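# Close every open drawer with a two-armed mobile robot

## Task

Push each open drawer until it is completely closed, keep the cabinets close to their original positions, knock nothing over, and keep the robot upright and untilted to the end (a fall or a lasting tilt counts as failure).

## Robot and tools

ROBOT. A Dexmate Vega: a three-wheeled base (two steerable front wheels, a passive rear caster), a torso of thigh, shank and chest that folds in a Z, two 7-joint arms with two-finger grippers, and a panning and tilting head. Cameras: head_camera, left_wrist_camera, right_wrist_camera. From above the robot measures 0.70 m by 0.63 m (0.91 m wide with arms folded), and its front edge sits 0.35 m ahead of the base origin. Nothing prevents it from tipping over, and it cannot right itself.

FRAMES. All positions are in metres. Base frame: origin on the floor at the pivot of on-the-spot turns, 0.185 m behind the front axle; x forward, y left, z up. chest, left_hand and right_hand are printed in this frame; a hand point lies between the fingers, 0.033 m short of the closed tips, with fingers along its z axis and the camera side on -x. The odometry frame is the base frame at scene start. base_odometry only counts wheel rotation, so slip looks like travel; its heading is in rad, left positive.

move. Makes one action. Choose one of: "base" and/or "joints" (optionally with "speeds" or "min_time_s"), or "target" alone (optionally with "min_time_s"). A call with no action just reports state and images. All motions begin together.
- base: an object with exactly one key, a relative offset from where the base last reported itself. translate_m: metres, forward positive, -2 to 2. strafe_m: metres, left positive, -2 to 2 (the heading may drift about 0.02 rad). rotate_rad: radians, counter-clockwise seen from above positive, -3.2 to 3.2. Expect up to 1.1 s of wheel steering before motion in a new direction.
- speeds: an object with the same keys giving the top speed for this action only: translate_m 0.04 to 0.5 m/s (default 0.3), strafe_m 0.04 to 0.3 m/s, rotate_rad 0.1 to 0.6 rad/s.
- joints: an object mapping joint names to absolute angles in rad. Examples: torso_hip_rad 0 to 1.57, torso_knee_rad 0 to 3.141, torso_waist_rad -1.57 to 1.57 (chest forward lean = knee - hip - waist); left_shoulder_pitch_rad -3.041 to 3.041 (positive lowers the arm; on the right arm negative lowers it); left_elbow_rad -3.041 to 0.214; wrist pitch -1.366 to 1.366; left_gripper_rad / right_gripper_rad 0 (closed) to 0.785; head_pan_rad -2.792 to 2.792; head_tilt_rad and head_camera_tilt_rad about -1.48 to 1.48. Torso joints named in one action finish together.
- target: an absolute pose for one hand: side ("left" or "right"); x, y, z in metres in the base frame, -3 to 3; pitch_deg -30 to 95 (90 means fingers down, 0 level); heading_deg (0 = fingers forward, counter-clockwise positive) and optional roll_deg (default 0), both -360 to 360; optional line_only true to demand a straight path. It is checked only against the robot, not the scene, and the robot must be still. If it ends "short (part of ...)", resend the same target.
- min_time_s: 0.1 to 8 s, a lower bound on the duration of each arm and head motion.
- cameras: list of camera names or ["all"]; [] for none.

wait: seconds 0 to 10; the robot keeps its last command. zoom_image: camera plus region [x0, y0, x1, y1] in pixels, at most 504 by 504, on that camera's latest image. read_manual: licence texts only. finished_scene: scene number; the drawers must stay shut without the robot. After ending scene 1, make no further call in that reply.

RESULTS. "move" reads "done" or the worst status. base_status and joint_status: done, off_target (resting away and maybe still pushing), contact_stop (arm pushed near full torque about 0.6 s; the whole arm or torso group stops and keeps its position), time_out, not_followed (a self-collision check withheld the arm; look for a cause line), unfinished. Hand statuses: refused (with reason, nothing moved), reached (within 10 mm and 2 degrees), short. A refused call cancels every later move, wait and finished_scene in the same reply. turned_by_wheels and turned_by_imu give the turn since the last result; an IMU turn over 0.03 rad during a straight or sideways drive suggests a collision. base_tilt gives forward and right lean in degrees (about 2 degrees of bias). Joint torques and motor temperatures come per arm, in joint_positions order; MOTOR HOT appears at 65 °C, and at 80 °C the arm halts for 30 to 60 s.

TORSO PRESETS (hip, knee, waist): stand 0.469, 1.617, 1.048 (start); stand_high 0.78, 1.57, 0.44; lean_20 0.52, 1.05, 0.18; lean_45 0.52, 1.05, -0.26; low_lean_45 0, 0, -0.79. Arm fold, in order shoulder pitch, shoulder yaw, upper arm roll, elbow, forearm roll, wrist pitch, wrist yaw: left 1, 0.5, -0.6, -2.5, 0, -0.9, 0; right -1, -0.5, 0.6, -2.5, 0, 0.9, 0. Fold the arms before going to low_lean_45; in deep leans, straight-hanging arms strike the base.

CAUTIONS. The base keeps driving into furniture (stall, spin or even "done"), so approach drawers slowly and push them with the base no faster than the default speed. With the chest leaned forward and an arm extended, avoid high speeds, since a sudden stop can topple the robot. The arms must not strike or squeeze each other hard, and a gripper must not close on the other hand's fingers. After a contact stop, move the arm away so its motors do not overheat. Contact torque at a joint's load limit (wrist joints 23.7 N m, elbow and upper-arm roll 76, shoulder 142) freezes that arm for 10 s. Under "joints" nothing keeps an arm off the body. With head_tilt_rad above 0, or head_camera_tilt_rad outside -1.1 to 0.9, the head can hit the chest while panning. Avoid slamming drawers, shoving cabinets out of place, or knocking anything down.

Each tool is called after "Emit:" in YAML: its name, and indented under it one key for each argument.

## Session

Emit:
move:

Emit:
move:
  joints: {"head_pan_rad": 1.2, "head_camera_tilt_rad": 0.25}
  cameras: ["head_camera"]

Emit:
move:
  joints: {"head_pan_rad": 2.5}
  cameras: ["head_camera"]

Emit:
move:
  joints: {"head_pan_rad": -2.5}
  cameras: ["head_camera"]

Emit:
move:
  joints: {"head_pan_rad": -1.2}
  cameras: ["head_camera"]

Scene clock: 0.00 s.
Joint torques (N m): no reading
Motor temperatures (°C): left_arm=[27 30 30 30 34 38 35] | right_arm=[29 28 29 31 34 34 35]
base_odometry: x=+0.000 y=+0.000 heading=+0.000
turned_by_wheels: +0.000
turned_by_imu: +0.000
base_tilt: forward=+0.6 right=-0.1
base_status: not commanded
joint_positions: torso_hip_rad=+0.469 torso_knee_rad=+1.617 torso_waist_rad=+1.048 left_shoulder_pitch_rad=+2.199 left_shoulder_yaw_rad=+0.001 left_upper_arm_roll_rad=-0.010 left_elbow_rad=-1.084 left_forearm_roll_rad=+0.015 left_wrist_pitch_rad=-0.506 left_wrist_yaw_rad=-0.016 left_gripper_rad=+0.005 right_shoulder_pitch_rad=-2.184 right_shoulder_yaw_rad=+0.007 right_upper_arm_roll_rad=+0.010 right_elbow_rad=-1.115 right_forearm_roll_rad=+0.008 right_wrist_pitch_rad=+0.481 right_wrist_yaw_rad=-0.008 right_gripper_rad=+0.005 head_pan_rad=+0.000 head_tilt_rad=+0.000 head_camera_tilt_rad=+0.000
joint_status: not commanded
chest: x=-0.0111 y=+0.0000 z=+1.4155 quat_wxyz=(+0.999, +0.000, +0.050, +0.000) (m; base frame)
left_hand: x=+0.1693 y=+0.2286 z=+0.6219 quat_wxyz=(+0.417, +0.009, +0.909, -0.003) pitch_deg=+40.7 heading_deg=-1.0 roll_deg=+0.2 back=up (m; base frame)
right_hand: x=+0.1910 y=-0.2367 z=+0.6284 quat_wxyz=(+0.427, +0.011, +0.904, -0.007) pitch_deg=+39.4 heading_deg=-1.6 roll_deg=-0.2 back=up (m; base frame)
pictures: head_camera, left_wrist_camera, right_wrist_camera
Images, in order (width x height): head_camera 896x560, left_wrist_camera 672x420, right_wrist_camera 672x420.

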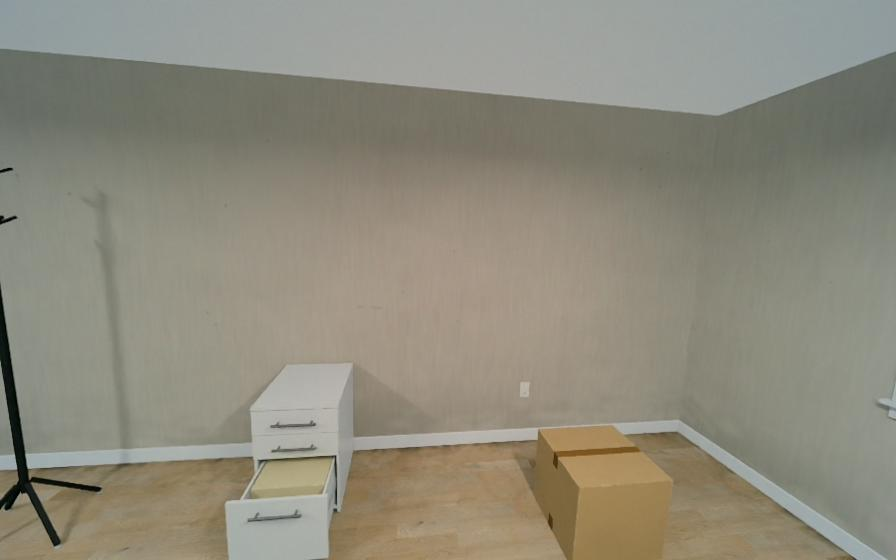

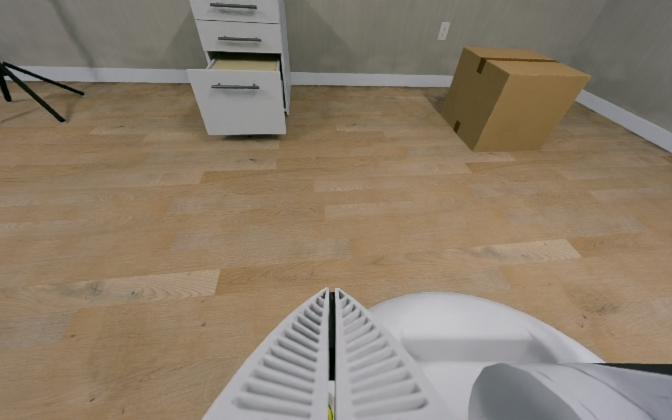

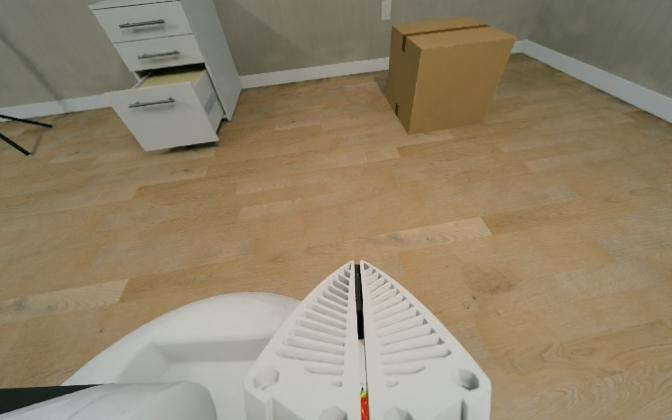

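Scene clock: 1.47 s.
Joint torques (N m): left_arm=[5.52 0.26 1.47 -5.9 0.14 -0.21 -0.33] | right_arm=[-2.31 0.24 -0.82 -5.08 -0.06 1.55 0.15]
move: done
base_odometry: x=+0.000 y=+0.000 heading=+0.000
turned_by_wheels: +0.000
turned_by_imu: +0.000
base_tilt: forward=+0.6 right=-0.1
base_status: not commanded
joint_positions: torso_hip_rad=+0.469 torso_knee_rad=+1.617 torso_waist_rad=+1.048 left_shoulder_pitch_rad=+2.199 left_shoulder_yaw_rad=+0.001 left_upper_arm_roll_rad=-0.010 left_elbow_rad=-1.084 left_forearm_roll_rad=+0.015 left_wrist_pitch_rad=-0.506 left_wrist_yaw_rad=-0.016 left_gripper_rad=+0.005 right_shoulder_pitch_rad=-2.184 right_shoulder_yaw_rad=+0.007 right_upper_arm_roll_rad=+0.010 right_elbow_rad=-1.115 right_forearm_roll_rad=+0.008 right_wrist_pitch_rad=+0.481 right_wrist_yaw_rad=-0.008 right_gripper_rad=+0.005 head_pan_rad=+1.200 head_tilt_rad=+0.000 head_camera_tilt_rad=+0.250
joint_status: all done
chest: x=-0.0111 y=+0.0000 z=+1.4155 quat_wxyz=(+0.999, +0.000, +0.050, +0.000) (m; base frame)
left_hand: x=+0.1693 y=+0.2286 z=+0.6219 quat_wxyz=(+0.417, +0.009, +0.909, -0.003) pitch_deg=+40.7 heading_deg=-1.0 roll_deg=+0.2 back=up (m; base frame)
right_hand: x=+0.1910 y=-0.2367 z=+0.6284 quat_wxyz=(+0.427, +0.011, +0.904, -0.007) pitch_deg=+39.4 heading_deg=-1.6 roll_deg=-0.2 back=up (m; base frame)
pictures: head_camera
Images, in order (width x height): head_camera 896x560.

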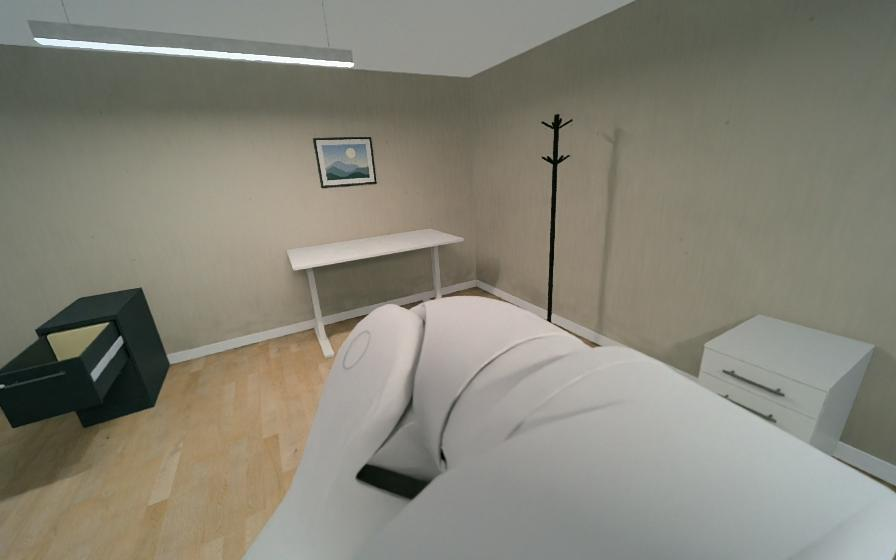

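Scene clock: 3.00 s.
Joint torques (N m): left_arm=[5.81 0.95 1.84 -6.26 0.36 -0.78 0.02] | right_arm=[-2.27 -0.56 -0.67 -4.7 0.01 2 0]
move: done
base_odometry: x=+0.000 y=+0.000 heading=+0.000
turned_by_wheels: +0.000
turned_by_imu: +0.000
base_tilt: forward=+0.7 right=+0.0
base_status: not commanded
joint_positions: torso_hip_rad=+0.469 torso_knee_rad=+1.617 torso_waist_rad=+1.048 left_shoulder_pitch_rad=+2.199 left_shoulder_yaw_rad=+0.001 left_upper_arm_roll_rad=-0.010 left_elbow_rad=-1.084 left_forearm_roll_rad=+0.015 left_wrist_pitch_rad=-0.506 left_wrist_yaw_rad=-0.016 left_gripper_rad=+0.005 right_shoulder_pitch_rad=-2.184 right_shoulder_yaw_rad=+0.007 right_upper_arm_roll_rad=+0.010 right_elbow_rad=-1.115 right_forearm_roll_rad=+0.008 right_wrist_pitch_rad=+0.481 right_wrist_yaw_rad=-0.008 right_gripper_rad=+0.005 head_pan_rad=+2.500 head_tilt_rad=+0.000 head_camera_tilt_rad=+0.250
joint_status: all done
chest: x=-0.0111 y=+0.0000 z=+1.4155 quat_wxyz=(+0.999, +0.000, +0.050, +0.000) (m; base frame)
left_hand: x=+0.1693 y=+0.2286 z=+0.6219 quat_wxyz=(+0.417, +0.009, +0.909, -0.003) pitch_deg=+40.7 heading_deg=-1.0 roll_deg=+0.2 back=up (m; base frame)
right_hand: x=+0.1910 y=-0.2367 z=+0.6284 quat_wxyz=(+0.427, +0.011, +0.904, -0.007) pitch_deg=+39.4 heading_deg=-1.6 roll_deg=-0.2 back=up (m; base frame)
pictures: head_camera
Images, in order (width x height): head_camera 896x560.

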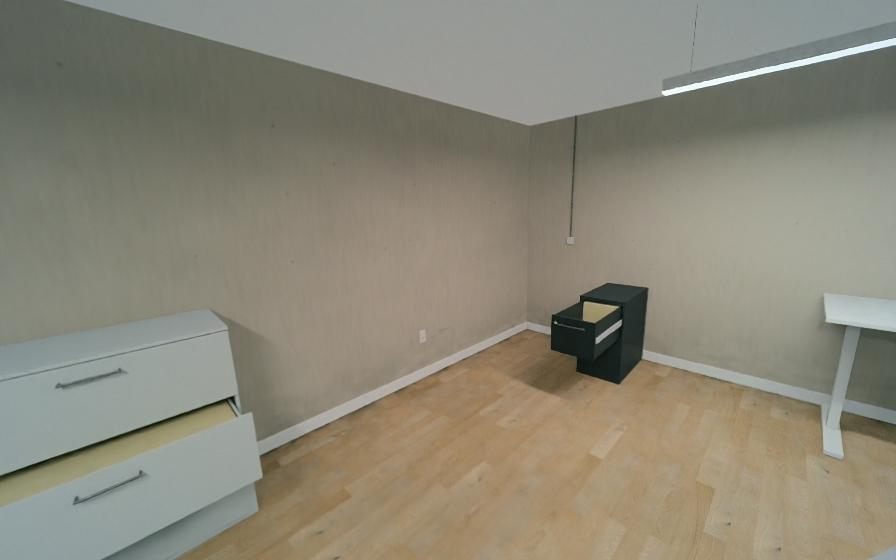

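Scene clock: 7.00 s.
Joint torques (N m): left_arm=[5.75 0.47 1.71 -5.08 0.32 -1.99 0.26] | right_arm=[-3.02 1.03 -0.5 -3.88 -0.02 2.26 0.05]
move: done
base_odometry: x=+0.000 y=+0.000 heading=+0.000
turned_by_wheels: +0.000
turned_by_imu: +0.001
base_tilt: forward=+0.7 right=+0.0
base_status: not commanded
joint_positions: torso_hip_rad=+0.469 torso_knee_rad=+1.617 torso_waist_rad=+1.048 left_shoulder_pitch_rad=+2.199 left_shoulder_yaw_rad=+0.001 left_upper_arm_roll_rad=-0.010 left_elbow_rad=-1.084 left_forearm_roll_rad=+0.015 left_wrist_pitch_rad=-0.506 left_wrist_yaw_rad=-0.016 left_gripper_rad=+0.005 right_shoulder_pitch_rad=-2.184 right_shoulder_yaw_rad=+0.007 right_upper_arm_roll_rad=+0.010 right_elbow_rad=-1.115 right_forearm_roll_rad=+0.008 right_wrist_pitch_rad=+0.481 right_wrist_yaw_rad=-0.008 right_gripper_rad=+0.005 head_pan_rad=-2.500 head_tilt_rad=+0.000 head_camera_tilt_rad=+0.250
joint_status: all done
chest: x=-0.0111 y=+0.0000 z=+1.4155 quat_wxyz=(+0.999, +0.000, +0.050, +0.000) (m; base frame)
left_hand: x=+0.1693 y=+0.2286 z=+0.6219 quat_wxyz=(+0.417, +0.009, +0.909, -0.003) pitch_deg=+40.7 heading_deg=-1.0 roll_deg=+0.2 back=up (m; base frame)
right_hand: x=+0.1910 y=-0.2367 z=+0.6284 quat_wxyz=(+0.427, +0.011, +0.904, -0.007) pitch_deg=+39.4 heading_deg=-1.6 roll_deg=-0.2 back=up (m; base frame)
pictures: head_camera
Images, in order (width x height): head_camera 896x560.

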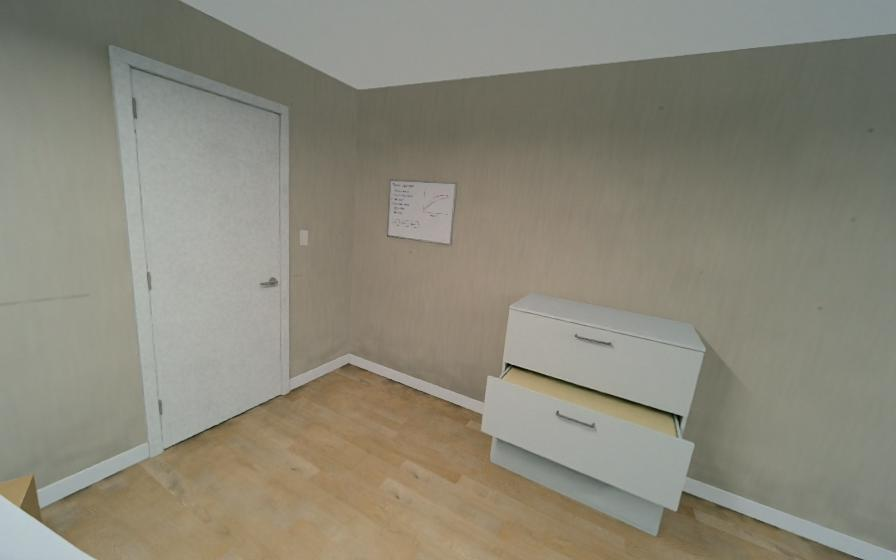

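Scene clock: 8.53 s.
Joint torques (N m): left_arm=[6.23 -0.65 -0.7 -5.27 -0.36 -1.89 0.2] | right_arm=[-1.77 0.12 -0.71 -5.28 0.03 1.55 0.02]
move: done
base_odometry: x=+0.000 y=+0.000 heading=+0.000
turned_by_wheels: +0.000
turned_by_imu: +0.000
base_tilt: forward=+0.7 right=-0.1
base_status: not commanded
joint_positions: torso_hip_rad=+0.469 torso_knee_rad=+1.617 torso_waist_rad=+1.048 left_shoulder_pitch_rad=+2.199 left_shoulder_yaw_rad=+0.001 left_upper_arm_roll_rad=-0.010 left_elbow_rad=-1.084 left_forearm_roll_rad=+0.015 left_wrist_pitch_rad=-0.506 left_wrist_yaw_rad=-0.016 left_gripper_rad=+0.005 right_shoulder_pitch_rad=-2.184 right_shoulder_yaw_rad=+0.007 right_upper_arm_roll_rad=+0.010 right_elbow_rad=-1.115 right_forearm_roll_rad=+0.008 right_wrist_pitch_rad=+0.481 right_wrist_yaw_rad=-0.008 right_gripper_rad=+0.005 head_pan_rad=-1.200 head_tilt_rad=+0.000 head_camera_tilt_rad=+0.250
joint_status: all done
chest: x=-0.0111 y=+0.0000 z=+1.4155 quat_wxyz=(+0.999, +0.000, +0.050, +0.000) (m; base frame)
left_hand: x=+0.1693 y=+0.2286 z=+0.6219 quat_wxyz=(+0.417, +0.009, +0.909, -0.003) pitch_deg=+40.7 heading_deg=-1.0 roll_deg=+0.2 back=up (m; base frame)
right_hand: x=+0.1910 y=-0.2367 z=+0.6284 quat_wxyz=(+0.427, +0.011, +0.904, -0.007) pitch_deg=+39.4 heading_deg=-1.6 roll_deg=-0.2 back=up (m; base frame)
pictures: head_camera
Images, in order (width x height): head_camera 896x560.

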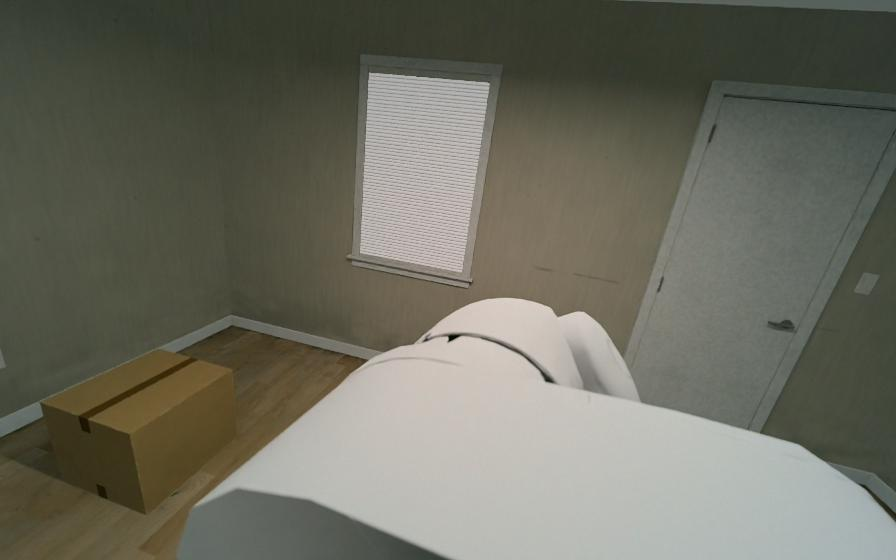

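Emit:
move:
  base: {"rotate_rad": -2.984}
  joints: {"torso_hip_rad": 0.0, "torso_knee_rad": 0.3, "torso_waist_rad": -0.2, "left_shoulder_pitch_rad": 1.0504, "left_elbow_rad": -1.4012, "left_wrist_pitch_rad": 0.1508, "right_shoulder_pitch_rad": -1.6, "right_elbow_rad": -2.2, "right_wrist_pitch_rad": 0.9, "head_pan_rad": 0.0, "head_camera_tilt_rad": 0.0}

Emit:
move:
  base: {"strafe_m": -0.23}

Emit:
move:
  base: {"translate_m": 0.78}
  speeds: {"translate_m": 0.4}
  cameras: ["head_camera", "left_wrist_camera"]

Emit:
zoom_image:
  camera: "head_camera"
  region: [140, 80, 640, 480]

Scene clock: 86.77 s.
Joint torques (N m): left_arm=[-11.88 -0.08 0.01 -15.67 -0.11 -2.04 0.03] | right_arm=[9.13 0.98 -0.62 -11.55 -0.01 1.33 0.23]
move: done
base_odometry: x=+0.002 y=-0.001 heading=-2.989
turned_by_wheels: -2.989
turned_by_imu: -2.929
base_tilt: forward=+0.7 right=-0.1
base_status: done
joint_positions: torso_hip_rad=+0.000 torso_knee_rad=+0.300 torso_waist_rad=-0.200 left_shoulder_pitch_rad=+1.051 left_shoulder_yaw_rad=+0.001 left_upper_arm_roll_rad=-0.010 left_elbow_rad=-1.401 left_forearm_roll_rad=+0.015 left_wrist_pitch_rad=+0.151 left_wrist_yaw_rad=-0.016 left_gripper_rad=+0.005 right_shoulder_pitch_rad=-1.601 right_shoulder_yaw_rad=+0.007 right_upper_arm_roll_rad=+0.010 right_elbow_rad=-2.199 right_forearm_roll_rad=+0.008 right_wrist_pitch_rad=+0.900 right_wrist_yaw_rad=-0.008 right_gripper_rad=+0.005 head_pan_rad=+0.000 head_tilt_rad=+0.000 head_camera_tilt_rad=+0.000
joint_status: all done
chest: x=-0.0375 y=+0.0000 z=+1.0177 quat_wxyz=(+0.969, +0.000, +0.247, +0.000) (m; base frame)
left_hand: x=+0.6555 y=+0.2325 z=+0.5083 quat_wxyz=(+0.593, +0.006, +0.805, +0.002) pitch_deg=+17.3 heading_deg=-0.2 roll_deg=+0.7 back=up (m; base frame)
right_hand: x=+0.3349 y=-0.2390 z=+1.0189 quat_wxyz=(+0.959, +0.010, +0.283, -0.005) pitch_deg=-57.2 heading_deg=-2.3 roll_deg=+1.6 back=up (m; base frame)
pictures: none

Scene clock: 89.47 s.
Joint torques (N m): left_arm=[-14.94 -0.64 -1.45 -14.57 0.49 -1.88 -0.31] | right_arm=[8.83 -0.5 -0.49 -11.24 -0.08 1.03 0]
move: done
base_odometry: x=-0.033 y=+0.225 heading=-2.992
turned_by_wheels: -0.003
turned_by_imu: -0.001
base_tilt: forward=+0.6 right=-0.1
base_status: done
joint_positions: torso_hip_rad=+0.000 torso_knee_rad=+0.300 torso_waist_rad=-0.200 left_shoulder_pitch_rad=+1.051 left_shoulder_yaw_rad=+0.001 left_upper_arm_roll_rad=-0.010 left_elbow_rad=-1.401 left_forearm_roll_rad=+0.015 left_wrist_pitch_rad=+0.151 left_wrist_yaw_rad=-0.016 left_gripper_rad=+0.005 right_shoulder_pitch_rad=-1.600 right_shoulder_yaw_rad=+0.007 right_upper_arm_roll_rad=+0.010 right_elbow_rad=-2.200 right_forearm_roll_rad=+0.008 right_wrist_pitch_rad=+0.900 right_wrist_yaw_rad=-0.008 right_gripper_rad=+0.005 head_pan_rad=+0.000 head_tilt_rad=+0.000 head_camera_tilt_rad=+0.000
joint_status: not commanded
chest: x=-0.0375 y=+0.0000 z=+1.0177 quat_wxyz=(+0.969, +0.000, +0.247, +0.000) (m; base frame)
left_hand: x=+0.6559 y=+0.2325 z=+0.5088 quat_wxyz=(+0.593, +0.006, +0.805, +0.002) pitch_deg=+17.2 heading_deg=-0.2 roll_deg=+0.7 back=up (m; base frame)
right_hand: x=+0.3347 y=-0.2390 z=+1.0193 quat_wxyz=(+0.959, +0.010, +0.282, -0.005) pitch_deg=-57.2 heading_deg=-2.3 roll_deg=+1.7 back=up (m; base frame)
pictures: none

Scene clock: 93.83 s.
Joint torques (N m): left_arm=[-15.54 -2.53 -0.4 -14.17 -0.11 -2.76 0.31] | right_arm=[9.69 0.29 -0.46 -11.26 -0.17 1.48 0.15]
move: done
base_odometry: x=-0.804 y=+0.107 heading=-2.992
turned_by_wheels: +0.000
turned_by_imu: +0.002
base_tilt: forward=+0.6 right=-0.1
base_status: done
joint_positions: torso_hip_rad=+0.000 torso_knee_rad=+0.300 torso_waist_rad=-0.200 left_shoulder_pitch_rad=+1.051 left_shoulder_yaw_rad=+0.001 left_upper_arm_roll_rad=-0.010 left_elbow_rad=-1.401 left_forearm_roll_rad=+0.015 left_wrist_pitch_rad=+0.151 left_wrist_yaw_rad=-0.016 left_gripper_rad=+0.005 right_shoulder_pitch_rad=-1.600 right_shoulder_yaw_rad=+0.007 right_upper_arm_roll_rad=+0.010 right_elbow_rad=-2.200 right_forearm_roll_rad=+0.008 right_wrist_pitch_rad=+0.900 right_wrist_yaw_rad=-0.008 right_gripper_rad=+0.005 head_pan_rad=+0.000 head_tilt_rad=+0.000 head_camera_tilt_rad=+0.000
joint_status: not commanded
chest: x=-0.0375 y=+0.0000 z=+1.0177 quat_wxyz=(+0.969, +0.000, +0.247, +0.000) (m; base frame)
left_hand: x=+0.6559 y=+0.2325 z=+0.5088 quat_wxyz=(+0.593, +0.006, +0.805, +0.002) pitch_deg=+17.2 heading_deg=-0.2 roll_deg=+0.7 back=up (m; base frame)
right_hand: x=+0.3347 y=-0.2390 z=+1.0193 quat_wxyz=(+0.959, +0.010, +0.282, -0.005) pitch_deg=-57.2 heading_deg=-2.3 roll_deg=+1.7 back=up (m; base frame)
pictures: head_camera, left_wrist_camera
Images, in order (width x height): head_camera 896x560, left_wrist_camera 672x420.

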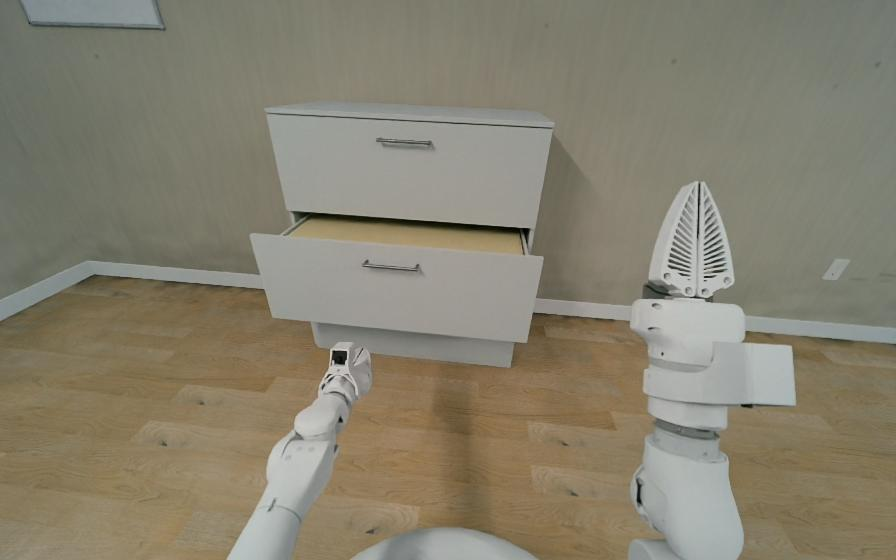

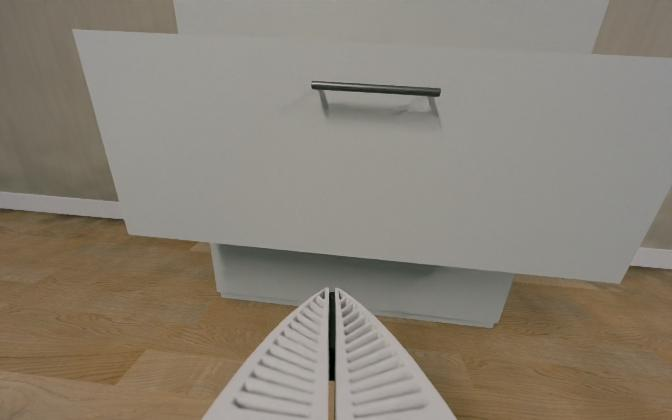

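Scaled by 1.008 from the camera's 896x560 image, which has a finer 960x600 frame.

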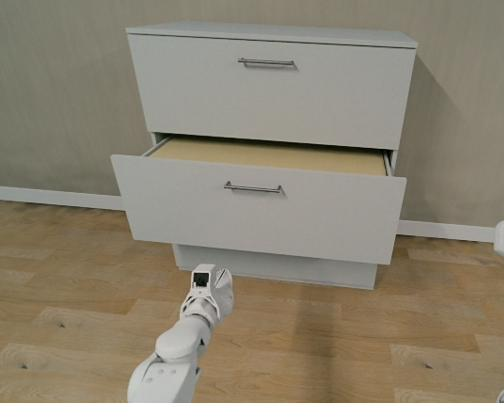

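Emit:
move:
  base: {"rotate_rad": -0.077}

Emit:
move:
  base: {"translate_m": 0.49}
  speeds: {"translate_m": 0.16}
  cameras: ["head_camera", "left_wrist_camera"]

Emit:
zoom_image:
  camera: "head_camera"
  region: [140, 80, 640, 480]

Scene clock: 115.73 s.
Joint torques (N m): left_arm=[-15.54 0.6 0.61 -15.01 -0.45 -2.09 0.17] | right_arm=[9.01 -0.77 -0.4 -11.26 0.03 1.29 0.12]
move: done
base_odometry: x=-0.804 y=+0.106 heading=-3.068
turned_by_wheels: -0.077
turned_by_imu: -0.073
base_tilt: forward=+0.7 right=-0.1
base_status: done
joint_positions: torso_hip_rad=+0.000 torso_knee_rad=+0.300 torso_waist_rad=-0.200 left_shoulder_pitch_rad=+1.051 left_shoulder_yaw_rad=+0.001 left_upper_arm_roll_rad=-0.010 left_elbow_rad=-1.401 left_forearm_roll_rad=+0.015 left_wrist_pitch_rad=+0.151 left_wrist_yaw_rad=-0.016 left_gripper_rad=+0.005 right_shoulder_pitch_rad=-1.600 right_shoulder_yaw_rad=+0.007 right_upper_arm_roll_rad=+0.010 right_elbow_rad=-2.200 right_forearm_roll_rad=+0.008 right_wrist_pitch_rad=+0.900 right_wrist_yaw_rad=-0.008 right_gripper_rad=+0.005 head_pan_rad=+0.000 head_tilt_rad=+0.000 head_camera_tilt_rad=+0.000
joint_status: not commanded
chest: x=-0.0375 y=+0.0000 z=+1.0177 quat_wxyz=(+0.969, +0.000, +0.247, +0.000) (m; base frame)
left_hand: x=+0.6559 y=+0.2325 z=+0.5088 quat_wxyz=(+0.593, +0.006, +0.805, +0.002) pitch_deg=+17.2 heading_deg=-0.2 roll_deg=+0.7 back=up (m; base frame)
right_hand: x=+0.3347 y=-0.2390 z=+1.0193 quat_wxyz=(+0.959, +0.010, +0.282, -0.005) pitch_deg=-57.2 heading_deg=-2.3 roll_deg=+1.7 back=up (m; base frame)
pictures: none

Scene clock: 119.97 s.
Joint torques (N m): left_arm=[-49.62 -0.03 1.25 -31.55 0.24 -9.58 -0.08] | right_arm=[7.69 0.17 -0.54 -10.81 -0.03 1.61 0.03]
move: done
base_odometry: x=-1.293 y=+0.069 heading=-3.068
turned_by_wheels: +0.001
turned_by_imu: +0.003
base_tilt: forward=+0.6 right=-0.1
base_status: done
joint_positions: torso_hip_rad=+0.000 torso_knee_rad=+0.300 torso_waist_rad=-0.200 left_shoulder_pitch_rad=+1.052 left_shoulder_yaw_rad=+0.001 left_upper_arm_roll_rad=-0.010 left_elbow_rad=-1.400 left_forearm_roll_rad=+0.015 left_wrist_pitch_rad=+0.153 left_wrist_yaw_rad=-0.016 left_gripper_rad=+0.005 right_shoulder_pitch_rad=-1.600 right_shoulder_yaw_rad=+0.007 right_upper_arm_roll_rad=+0.010 right_elbow_rad=-2.200 right_forearm_roll_rad=+0.008 right_wrist_pitch_rad=+0.900 right_wrist_yaw_rad=-0.008 right_gripper_rad=+0.005 head_pan_rad=+0.000 head_tilt_rad=+0.000 head_camera_tilt_rad=+0.000
joint_status: not commanded
chest: x=-0.0377 y=+0.0000 z=+1.0177 quat_wxyz=(+0.969, +0.000, +0.247, +0.000) (m; base frame)
left_hand: x=+0.6545 y=+0.2326 z=+0.5062 quat_wxyz=(+0.591, +0.006, +0.807, +0.002) pitch_deg=+17.5 heading_deg=-0.2 roll_deg=+0.7 back=up (m; base frame)
right_hand: x=+0.3345 y=-0.2390 z=+1.0194 quat_wxyz=(+0.959, +0.010, +0.282, -0.005) pitch_deg=-57.2 heading_deg=-2.3 roll_deg=+1.7 back=up (m; base frame)
pictures: head_camera, left_wrist_camera
Images, in order (width x height): head_camera 896x560, left_wrist_camera 672x420.

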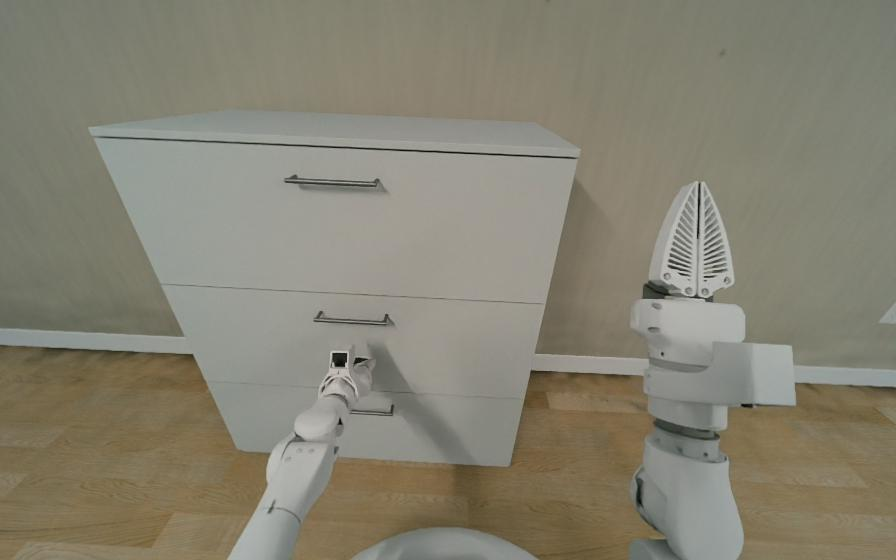

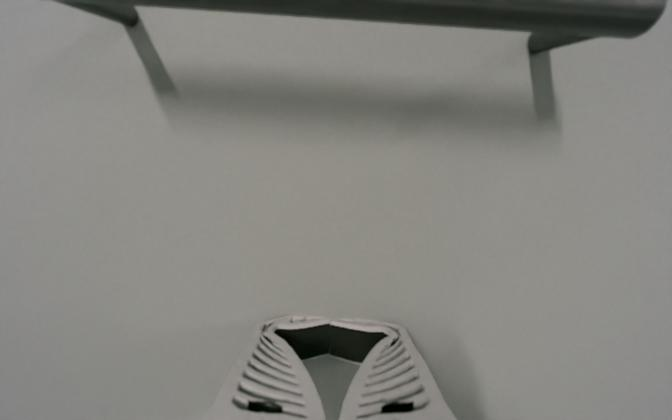

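Scaled by 1.008 from the camera's 896x560 image, which has a finer 960x600 frame.

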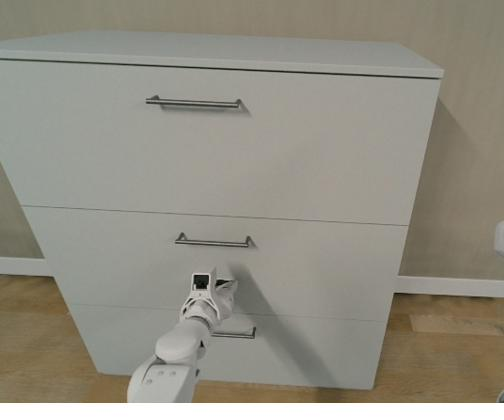

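Emit:
move:
  base: {"translate_m": -0.25}

Emit:
move:
  base: {"rotate_rad": -1.73}

Emit:
move:
  base: {"translate_m": 1.5}
  speeds: {"translate_m": 0.5}

Emit:
move:
  base: {"rotate_rad": 0.296}
  cameras: ["head_camera", "left_wrist_camera"]

Emit:
zoom_image:
  camera: "head_camera"
  region: [200, 60, 600, 380]

Scene clock: 138.13 s.
Joint torques (N m): left_arm=[-13.02 0.81 0.27 -13.34 0.05 -2.97 -1.14] | right_arm=[8.51 0.51 -0.55 -10.86 -0.07 0.74 0.27]
Motor temperatures (°C): left_arm=[35 30 29 34 34 44 35] | right_arm=[29 28 29 32 34 35 35]
move: done
base_odometry: x=-1.044 y=+0.089 heading=-3.068
turned_by_wheels: +0.000
turned_by_imu: +0.001
base_tilt: forward=+0.7 right=+0.0
base_status: done
joint_positions: torso_hip_rad=+0.000 torso_knee_rad=+0.300 torso_waist_rad=-0.200 left_shoulder_pitch_rad=+1.051 left_shoulder_yaw_rad=+0.001 left_upper_arm_roll_rad=-0.010 left_elbow_rad=-1.401 left_forearm_roll_rad=+0.015 left_wrist_pitch_rad=+0.151 left_wrist_yaw_rad=-0.016 left_gripper_rad=+0.005 right_shoulder_pitch_rad=-1.600 right_shoulder_yaw_rad=+0.007 right_upper_arm_roll_rad=+0.010 right_elbow_rad=-2.200 right_forearm_roll_rad=+0.008 right_wrist_pitch_rad=+0.900 right_wrist_yaw_rad=-0.008 right_gripper_rad=+0.005 head_pan_rad=+0.000 head_tilt_rad=+0.000 head_camera_tilt_rad=+0.000
joint_status: not commanded
chest: x=-0.0375 y=+0.0000 z=+1.0177 quat_wxyz=(+0.969, +0.000, +0.247, +0.000) (m; base frame)
left_hand: x=+0.6559 y=+0.2326 z=+0.5088 quat_wxyz=(+0.593, +0.006, +0.805, +0.002) pitch_deg=+17.3 heading_deg=-0.2 roll_deg=+0.7 back=up (m; base frame)
right_hand: x=+0.3347 y=-0.2390 z=+1.0193 quat_wxyz=(+0.959, +0.010, +0.282, -0.005) pitch_deg=-57.2 heading_deg=-2.3 roll_deg=+1.7 back=up (m; base frame)
pictures: none

Scene clock: 142.57 s.
Joint torques (N m): left_arm=[-15.4 -1 -0.2 -13.51 -0.37 -2.82 -0.48] | right_arm=[9.48 1.25 -0.59 -10.72 -0.09 0.88 0.1]
move: done
base_odometry: x=-1.045 y=+0.089 heading=+1.483
turned_by_wheels: -1.733
turned_by_imu: -1.697
base_tilt: forward=+0.6 right=-0.1
base_status: done
joint_positions: torso_hip_rad=+0.000 torso_knee_rad=+0.300 torso_waist_rad=-0.200 left_shoulder_pitch_rad=+1.051 left_shoulder_yaw_rad=+0.001 left_upper_arm_roll_rad=-0.010 left_elbow_rad=-1.401 left_forearm_roll_rad=+0.015 left_wrist_pitch_rad=+0.151 left_wrist_yaw_rad=-0.016 left_gripper_rad=+0.005 right_shoulder_pitch_rad=-1.600 right_shoulder_yaw_rad=+0.007 right_upper_arm_roll_rad=+0.010 right_elbow_rad=-2.200 right_forearm_roll_rad=+0.008 right_wrist_pitch_rad=+0.900 right_wrist_yaw_rad=-0.008 right_gripper_rad=+0.005 head_pan_rad=+0.000 head_tilt_rad=+0.000 head_camera_tilt_rad=+0.000
joint_status: not commanded
chest: x=-0.0375 y=+0.0000 z=+1.0177 quat_wxyz=(+0.969, +0.000, +0.247, +0.000) (m; base frame)
left_hand: x=+0.6559 y=+0.2326 z=+0.5088 quat_wxyz=(+0.593, +0.006, +0.805, +0.002) pitch_deg=+17.3 heading_deg=-0.2 roll_deg=+0.7 back=up (m; base frame)
right_hand: x=+0.3347 y=-0.2390 z=+1.0193 quat_wxyz=(+0.959, +0.010, +0.282, -0.005) pitch_deg=-57.2 heading_deg=-2.3 roll_deg=+1.7 back=up (m; base frame)
pictures: none

Scene clock: 147.97 s.
Joint torques (N m): left_arm=[-12.98 0.71 1.82 -13.21 -0.18 -2.13 -0.34] | right_arm=[8.9 0.67 -0.73 -10.88 -0.11 1.08 0.24]
move: done
base_odometry: x=-0.918 y=+1.583 heading=+1.483
turned_by_wheels: +0.000
turned_by_imu: +0.001
base_tilt: forward=+0.7 right=+0.0
base_status: done
joint_positions: torso_hip_rad=+0.000 torso_knee_rad=+0.300 torso_waist_rad=-0.200 left_shoulder_pitch_rad=+1.051 left_shoulder_yaw_rad=+0.001 left_upper_arm_roll_rad=-0.010 left_elbow_rad=-1.401 left_forearm_roll_rad=+0.015 left_wrist_pitch_rad=+0.151 left_wrist_yaw_rad=-0.016 left_gripper_rad=+0.005 right_shoulder_pitch_rad=-1.600 right_shoulder_yaw_rad=+0.007 right_upper_arm_roll_rad=+0.010 right_elbow_rad=-2.200 right_forearm_roll_rad=+0.008 right_wrist_pitch_rad=+0.900 right_wrist_yaw_rad=-0.008 right_gripper_rad=+0.005 head_pan_rad=+0.000 head_tilt_rad=+0.000 head_camera_tilt_rad=+0.000
joint_status: not commanded
chest: x=-0.0374 y=+0.0000 z=+1.0177 quat_wxyz=(+0.969, +0.000, +0.247, +0.000) (m; base frame)
left_hand: x=+0.6559 y=+0.2326 z=+0.5087 quat_wxyz=(+0.593, +0.006, +0.805, +0.002) pitch_deg=+17.3 heading_deg=-0.2 roll_deg=+0.7 back=up (m; base frame)
right_hand: x=+0.3347 y=-0.2390 z=+1.0193 quat_wxyz=(+0.959, +0.010, +0.282, -0.005) pitch_deg=-57.2 heading_deg=-2.3 roll_deg=+1.7 back=up (m; base frame)
pictures: none

Scene clock: 149.93 s.
Joint torques (N m): left_arm=[-14.56 0.44 0.78 -15.72 0.24 -2.47 -0.31] | right_arm=[9.39 0.24 -0.37 -10.36 -0.1 1.89 0]
move: done
base_odometry: x=-0.918 y=+1.583 heading=+1.779
turned_by_wheels: +0.296
turned_by_imu: +0.289
base_tilt: forward=+0.7 right=+0.0
base_status: done
joint_positions: torso_hip_rad=+0.000 torso_knee_rad=+0.300 torso_waist_rad=-0.200 left_shoulder_pitch_rad=+1.051 left_shoulder_yaw_rad=+0.001 left_upper_arm_roll_rad=-0.010 left_elbow_rad=-1.401 left_forearm_roll_rad=+0.015 left_wrist_pitch_rad=+0.151 left_wrist_yaw_rad=-0.016 left_gripper_rad=+0.005 right_shoulder_pitch_rad=-1.600 right_shoulder_yaw_rad=+0.007 right_upper_arm_roll_rad=+0.010 right_elbow_rad=-2.200 right_forearm_roll_rad=+0.008 right_wrist_pitch_rad=+0.900 right_wrist_yaw_rad=-0.008 right_gripper_rad=+0.005 head_pan_rad=+0.000 head_tilt_rad=+0.000 head_camera_tilt_rad=+0.000
joint_status: not commanded
chest: x=-0.0374 y=+0.0000 z=+1.0177 quat_wxyz=(+0.969, +0.000, +0.247, +0.000) (m; base frame)
left_hand: x=+0.6559 y=+0.2326 z=+0.5087 quat_wxyz=(+0.593, +0.006, +0.805, +0.002) pitch_deg=+17.3 heading_deg=-0.2 roll_deg=+0.7 back=up (m; base frame)
right_hand: x=+0.3347 y=-0.2390 z=+1.0193 quat_wxyz=(+0.959, +0.010, +0.282, -0.005) pitch_deg=-57.2 heading_deg=-2.3 roll_deg=+1.7 back=up (m; base frame)
pictures: head_camera, left_wrist_camera
Images, in order (width x height): head_camera 896x560, left_wrist_camera 672x420.

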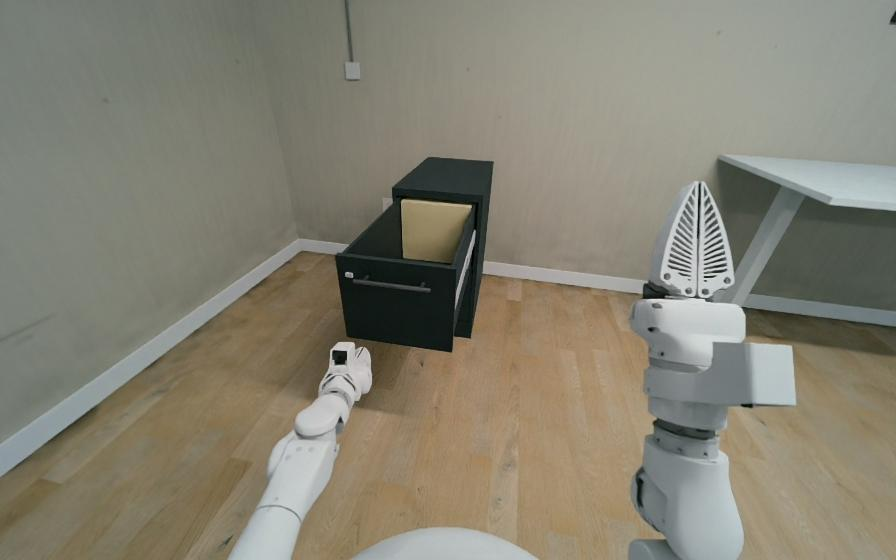

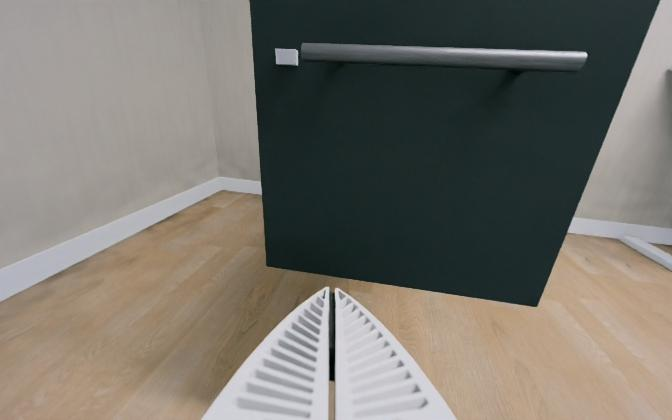

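Scaled by 1.260 from the camera's 896x560 image, which has a finer 960x600 frame.

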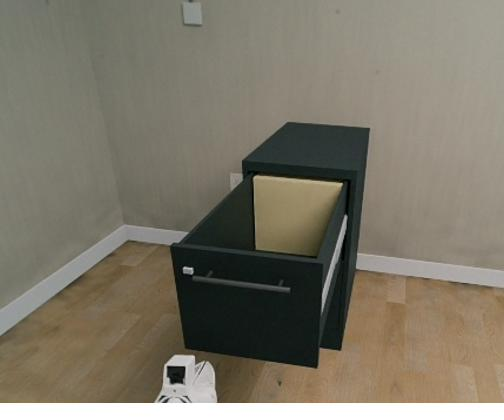

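Emit:
move:
  base: {"rotate_rad": -0.143}

Emit:
move:
  base: {"translate_m": 0.64}
  speeds: {"translate_m": 0.17}
  cameras: ["head_camera", "left_wrist_camera"]

Emit:
zoom_image:
  camera: "head_camera"
  region: [240, 120, 520, 440]

Scene clock: 171.57 s.
Joint torques (N m): left_arm=[-12.2 -1.63 2 -12.96 -0.86 -2.29 -0.27] | right_arm=[8.83 -0.26 -0.79 -10.95 -0.07 1.28 0.03]
move: done
base_odometry: x=-0.918 y=+1.583 heading=+1.636
turned_by_wheels: -0.143
turned_by_imu: -0.139
base_tilt: forward=+0.7 right=-0.1
base_status: done
joint_positions: torso_hip_rad=+0.000 torso_knee_rad=+0.300 torso_waist_rad=-0.200 left_shoulder_pitch_rad=+1.051 left_shoulder_yaw_rad=+0.001 left_upper_arm_roll_rad=-0.010 left_elbow_rad=-1.401 left_forearm_roll_rad=+0.015 left_wrist_pitch_rad=+0.151 left_wrist_yaw_rad=-0.016 left_gripper_rad=+0.005 right_shoulder_pitch_rad=-1.600 right_shoulder_yaw_rad=+0.007 right_upper_arm_roll_rad=+0.010 right_elbow_rad=-2.200 right_forearm_roll_rad=+0.008 right_wrist_pitch_rad=+0.900 right_wrist_yaw_rad=-0.008 right_gripper_rad=+0.005 head_pan_rad=+0.000 head_tilt_rad=+0.000 head_camera_tilt_rad=+0.000
joint_status: not commanded
chest: x=-0.0374 y=+0.0000 z=+1.0177 quat_wxyz=(+0.969, +0.000, +0.247, +0.000) (m; base frame)
left_hand: x=+0.6559 y=+0.2326 z=+0.5087 quat_wxyz=(+0.593, +0.006, +0.805, +0.002) pitch_deg=+17.3 heading_deg=-0.2 roll_deg=+0.7 back=up (m; base frame)
right_hand: x=+0.3347 y=-0.2390 z=+1.0193 quat_wxyz=(+0.959, +0.010, +0.282, -0.005) pitch_deg=-57.2 heading_deg=-2.3 roll_deg=+1.7 back=up (m; base frame)
pictures: none

Scene clock: 176.60 s.
Joint torques (N m): left_arm=[-13.38 0.09 2.17 -13.98 0.19 -1.45 0.52] | right_arm=[9.47 0.18 -0.63 -10.77 -0.11 1 0.16]
move: done
base_odometry: x=-0.962 y=+2.222 heading=+1.636
turned_by_wheels: +0.000
turned_by_imu: +0.002
base_tilt: forward=+0.6 right=-0.1
base_status: done
joint_positions: torso_hip_rad=+0.000 torso_knee_rad=+0.300 torso_waist_rad=-0.200 left_shoulder_pitch_rad=+1.051 left_shoulder_yaw_rad=+0.001 left_upper_arm_roll_rad=-0.010 left_elbow_rad=-1.401 left_forearm_roll_rad=+0.015 left_wrist_pitch_rad=+0.151 left_wrist_yaw_rad=-0.016 left_gripper_rad=+0.005 right_shoulder_pitch_rad=-1.600 right_shoulder_yaw_rad=+0.007 right_upper_arm_roll_rad=+0.010 right_elbow_rad=-2.200 right_forearm_roll_rad=+0.008 right_wrist_pitch_rad=+0.900 right_wrist_yaw_rad=-0.008 right_gripper_rad=+0.005 head_pan_rad=+0.000 head_tilt_rad=+0.000 head_camera_tilt_rad=+0.000
joint_status: not commanded
chest: x=-0.0374 y=+0.0000 z=+1.0177 quat_wxyz=(+0.969, +0.000, +0.247, +0.000) (m; base frame)
left_hand: x=+0.6559 y=+0.2325 z=+0.5087 quat_wxyz=(+0.593, +0.006, +0.805, +0.002) pitch_deg=+17.3 heading_deg=-0.2 roll_deg=+0.7 back=up (m; base frame)
right_hand: x=+0.3347 y=-0.2390 z=+1.0193 quat_wxyz=(+0.959, +0.010, +0.282, -0.005) pitch_deg=-57.2 heading_deg=-2.3 roll_deg=+1.7 back=up (m; base frame)
pictures: head_camera, left_wrist_camera
Images, in order (width x height): head_camera 896x560, left_wrist_camera 672x420.

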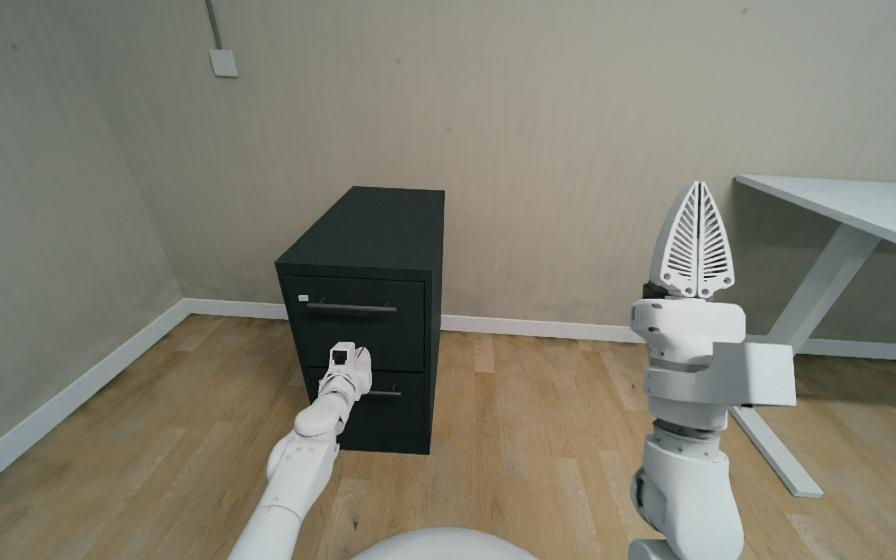

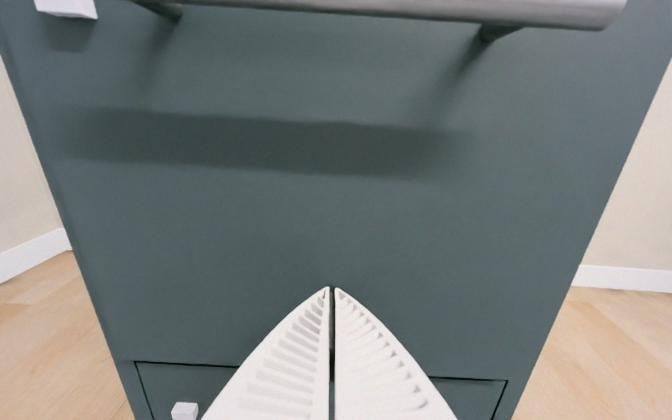

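Scaled by 1.575 from the camera's 896x560 image, which has a finer 960x600 frame.

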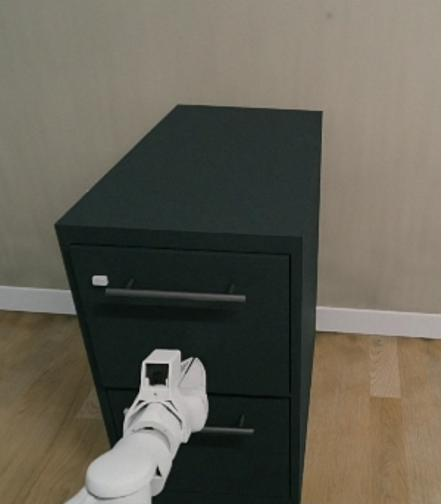

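Emit:
move:
  base: {"translate_m": 0.05}
  speeds: {"translate_m": 0.1}
  cameras: ["head_camera", "left_wrist_camera"]

Emit:
zoom_image:
  camera: "head_camera"
  region: [240, 120, 520, 440]

Scene clock: 189.77 s.
Joint torques (N m): left_arm=[-49.75 -1.74 0.91 -30.57 0.06 -9.16 0.55] | right_arm=[8.73 0.41 -0.68 -11.55 -0.09 1.67 0.16]
move: done
base_odometry: x=-0.965 y=+2.271 heading=+1.638
turned_by_wheels: +0.002
turned_by_imu: +0.004
base_tilt: forward=+0.5 right=-0.1
base_status: done
joint_positions: torso_hip_rad=+0.000 torso_knee_rad=+0.300 torso_waist_rad=-0.200 left_shoulder_pitch_rad=+1.053 left_shoulder_yaw_rad=+0.001 left_upper_arm_roll_rad=-0.010 left_elbow_rad=-1.400 left_forearm_roll_rad=+0.015 left_wrist_pitch_rad=+0.154 left_wrist_yaw_rad=-0.016 left_gripper_rad=+0.005 right_shoulder_pitch_rad=-1.600 right_shoulder_yaw_rad=+0.007 right_upper_arm_roll_rad=+0.010 right_elbow_rad=-2.200 right_forearm_roll_rad=+0.008 right_wrist_pitch_rad=+0.900 right_wrist_yaw_rad=-0.008 right_gripper_rad=+0.005 head_pan_rad=+0.000 head_tilt_rad=+0.000 head_camera_tilt_rad=+0.000
joint_status: not commanded
chest: x=-0.0377 y=+0.0000 z=+1.0177 quat_wxyz=(+0.969, +0.000, +0.247, +0.000) (m; base frame)
left_hand: x=+0.6543 y=+0.2325 z=+0.5059 quat_wxyz=(+0.591, +0.006, +0.807, +0.002) pitch_deg=+17.6 heading_deg=-0.2 roll_deg=+0.7 back=up (m; base frame)
right_hand: x=+0.3345 y=-0.2390 z=+1.0194 quat_wxyz=(+0.959, +0.010, +0.282, -0.005) pitch_deg=-57.2 heading_deg=-2.3 roll_deg=+1.7 back=up (m; base frame)
pictures: head_camera, left_wrist_camera
Images, in order (width x height): head_camera 896x560, left_wrist_camera 672x420.

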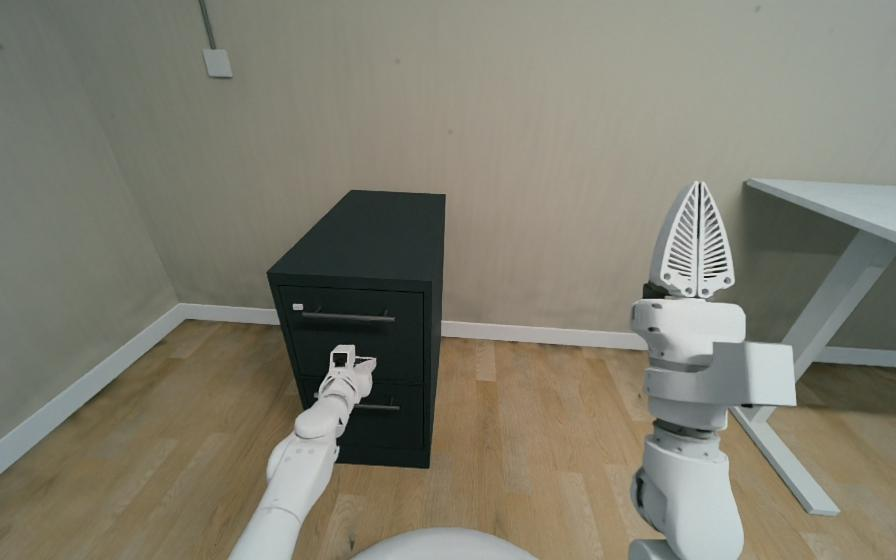

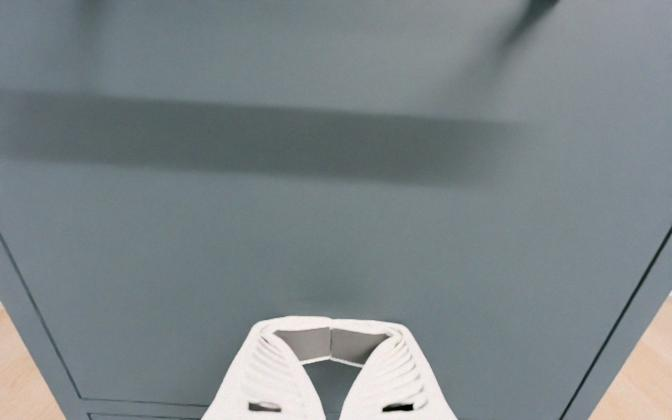

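Scaled by 1.575 from the camera's 896x560 image, which has a finer 960x600 frame.

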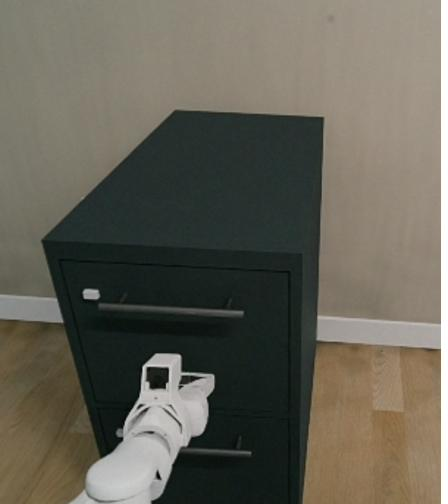

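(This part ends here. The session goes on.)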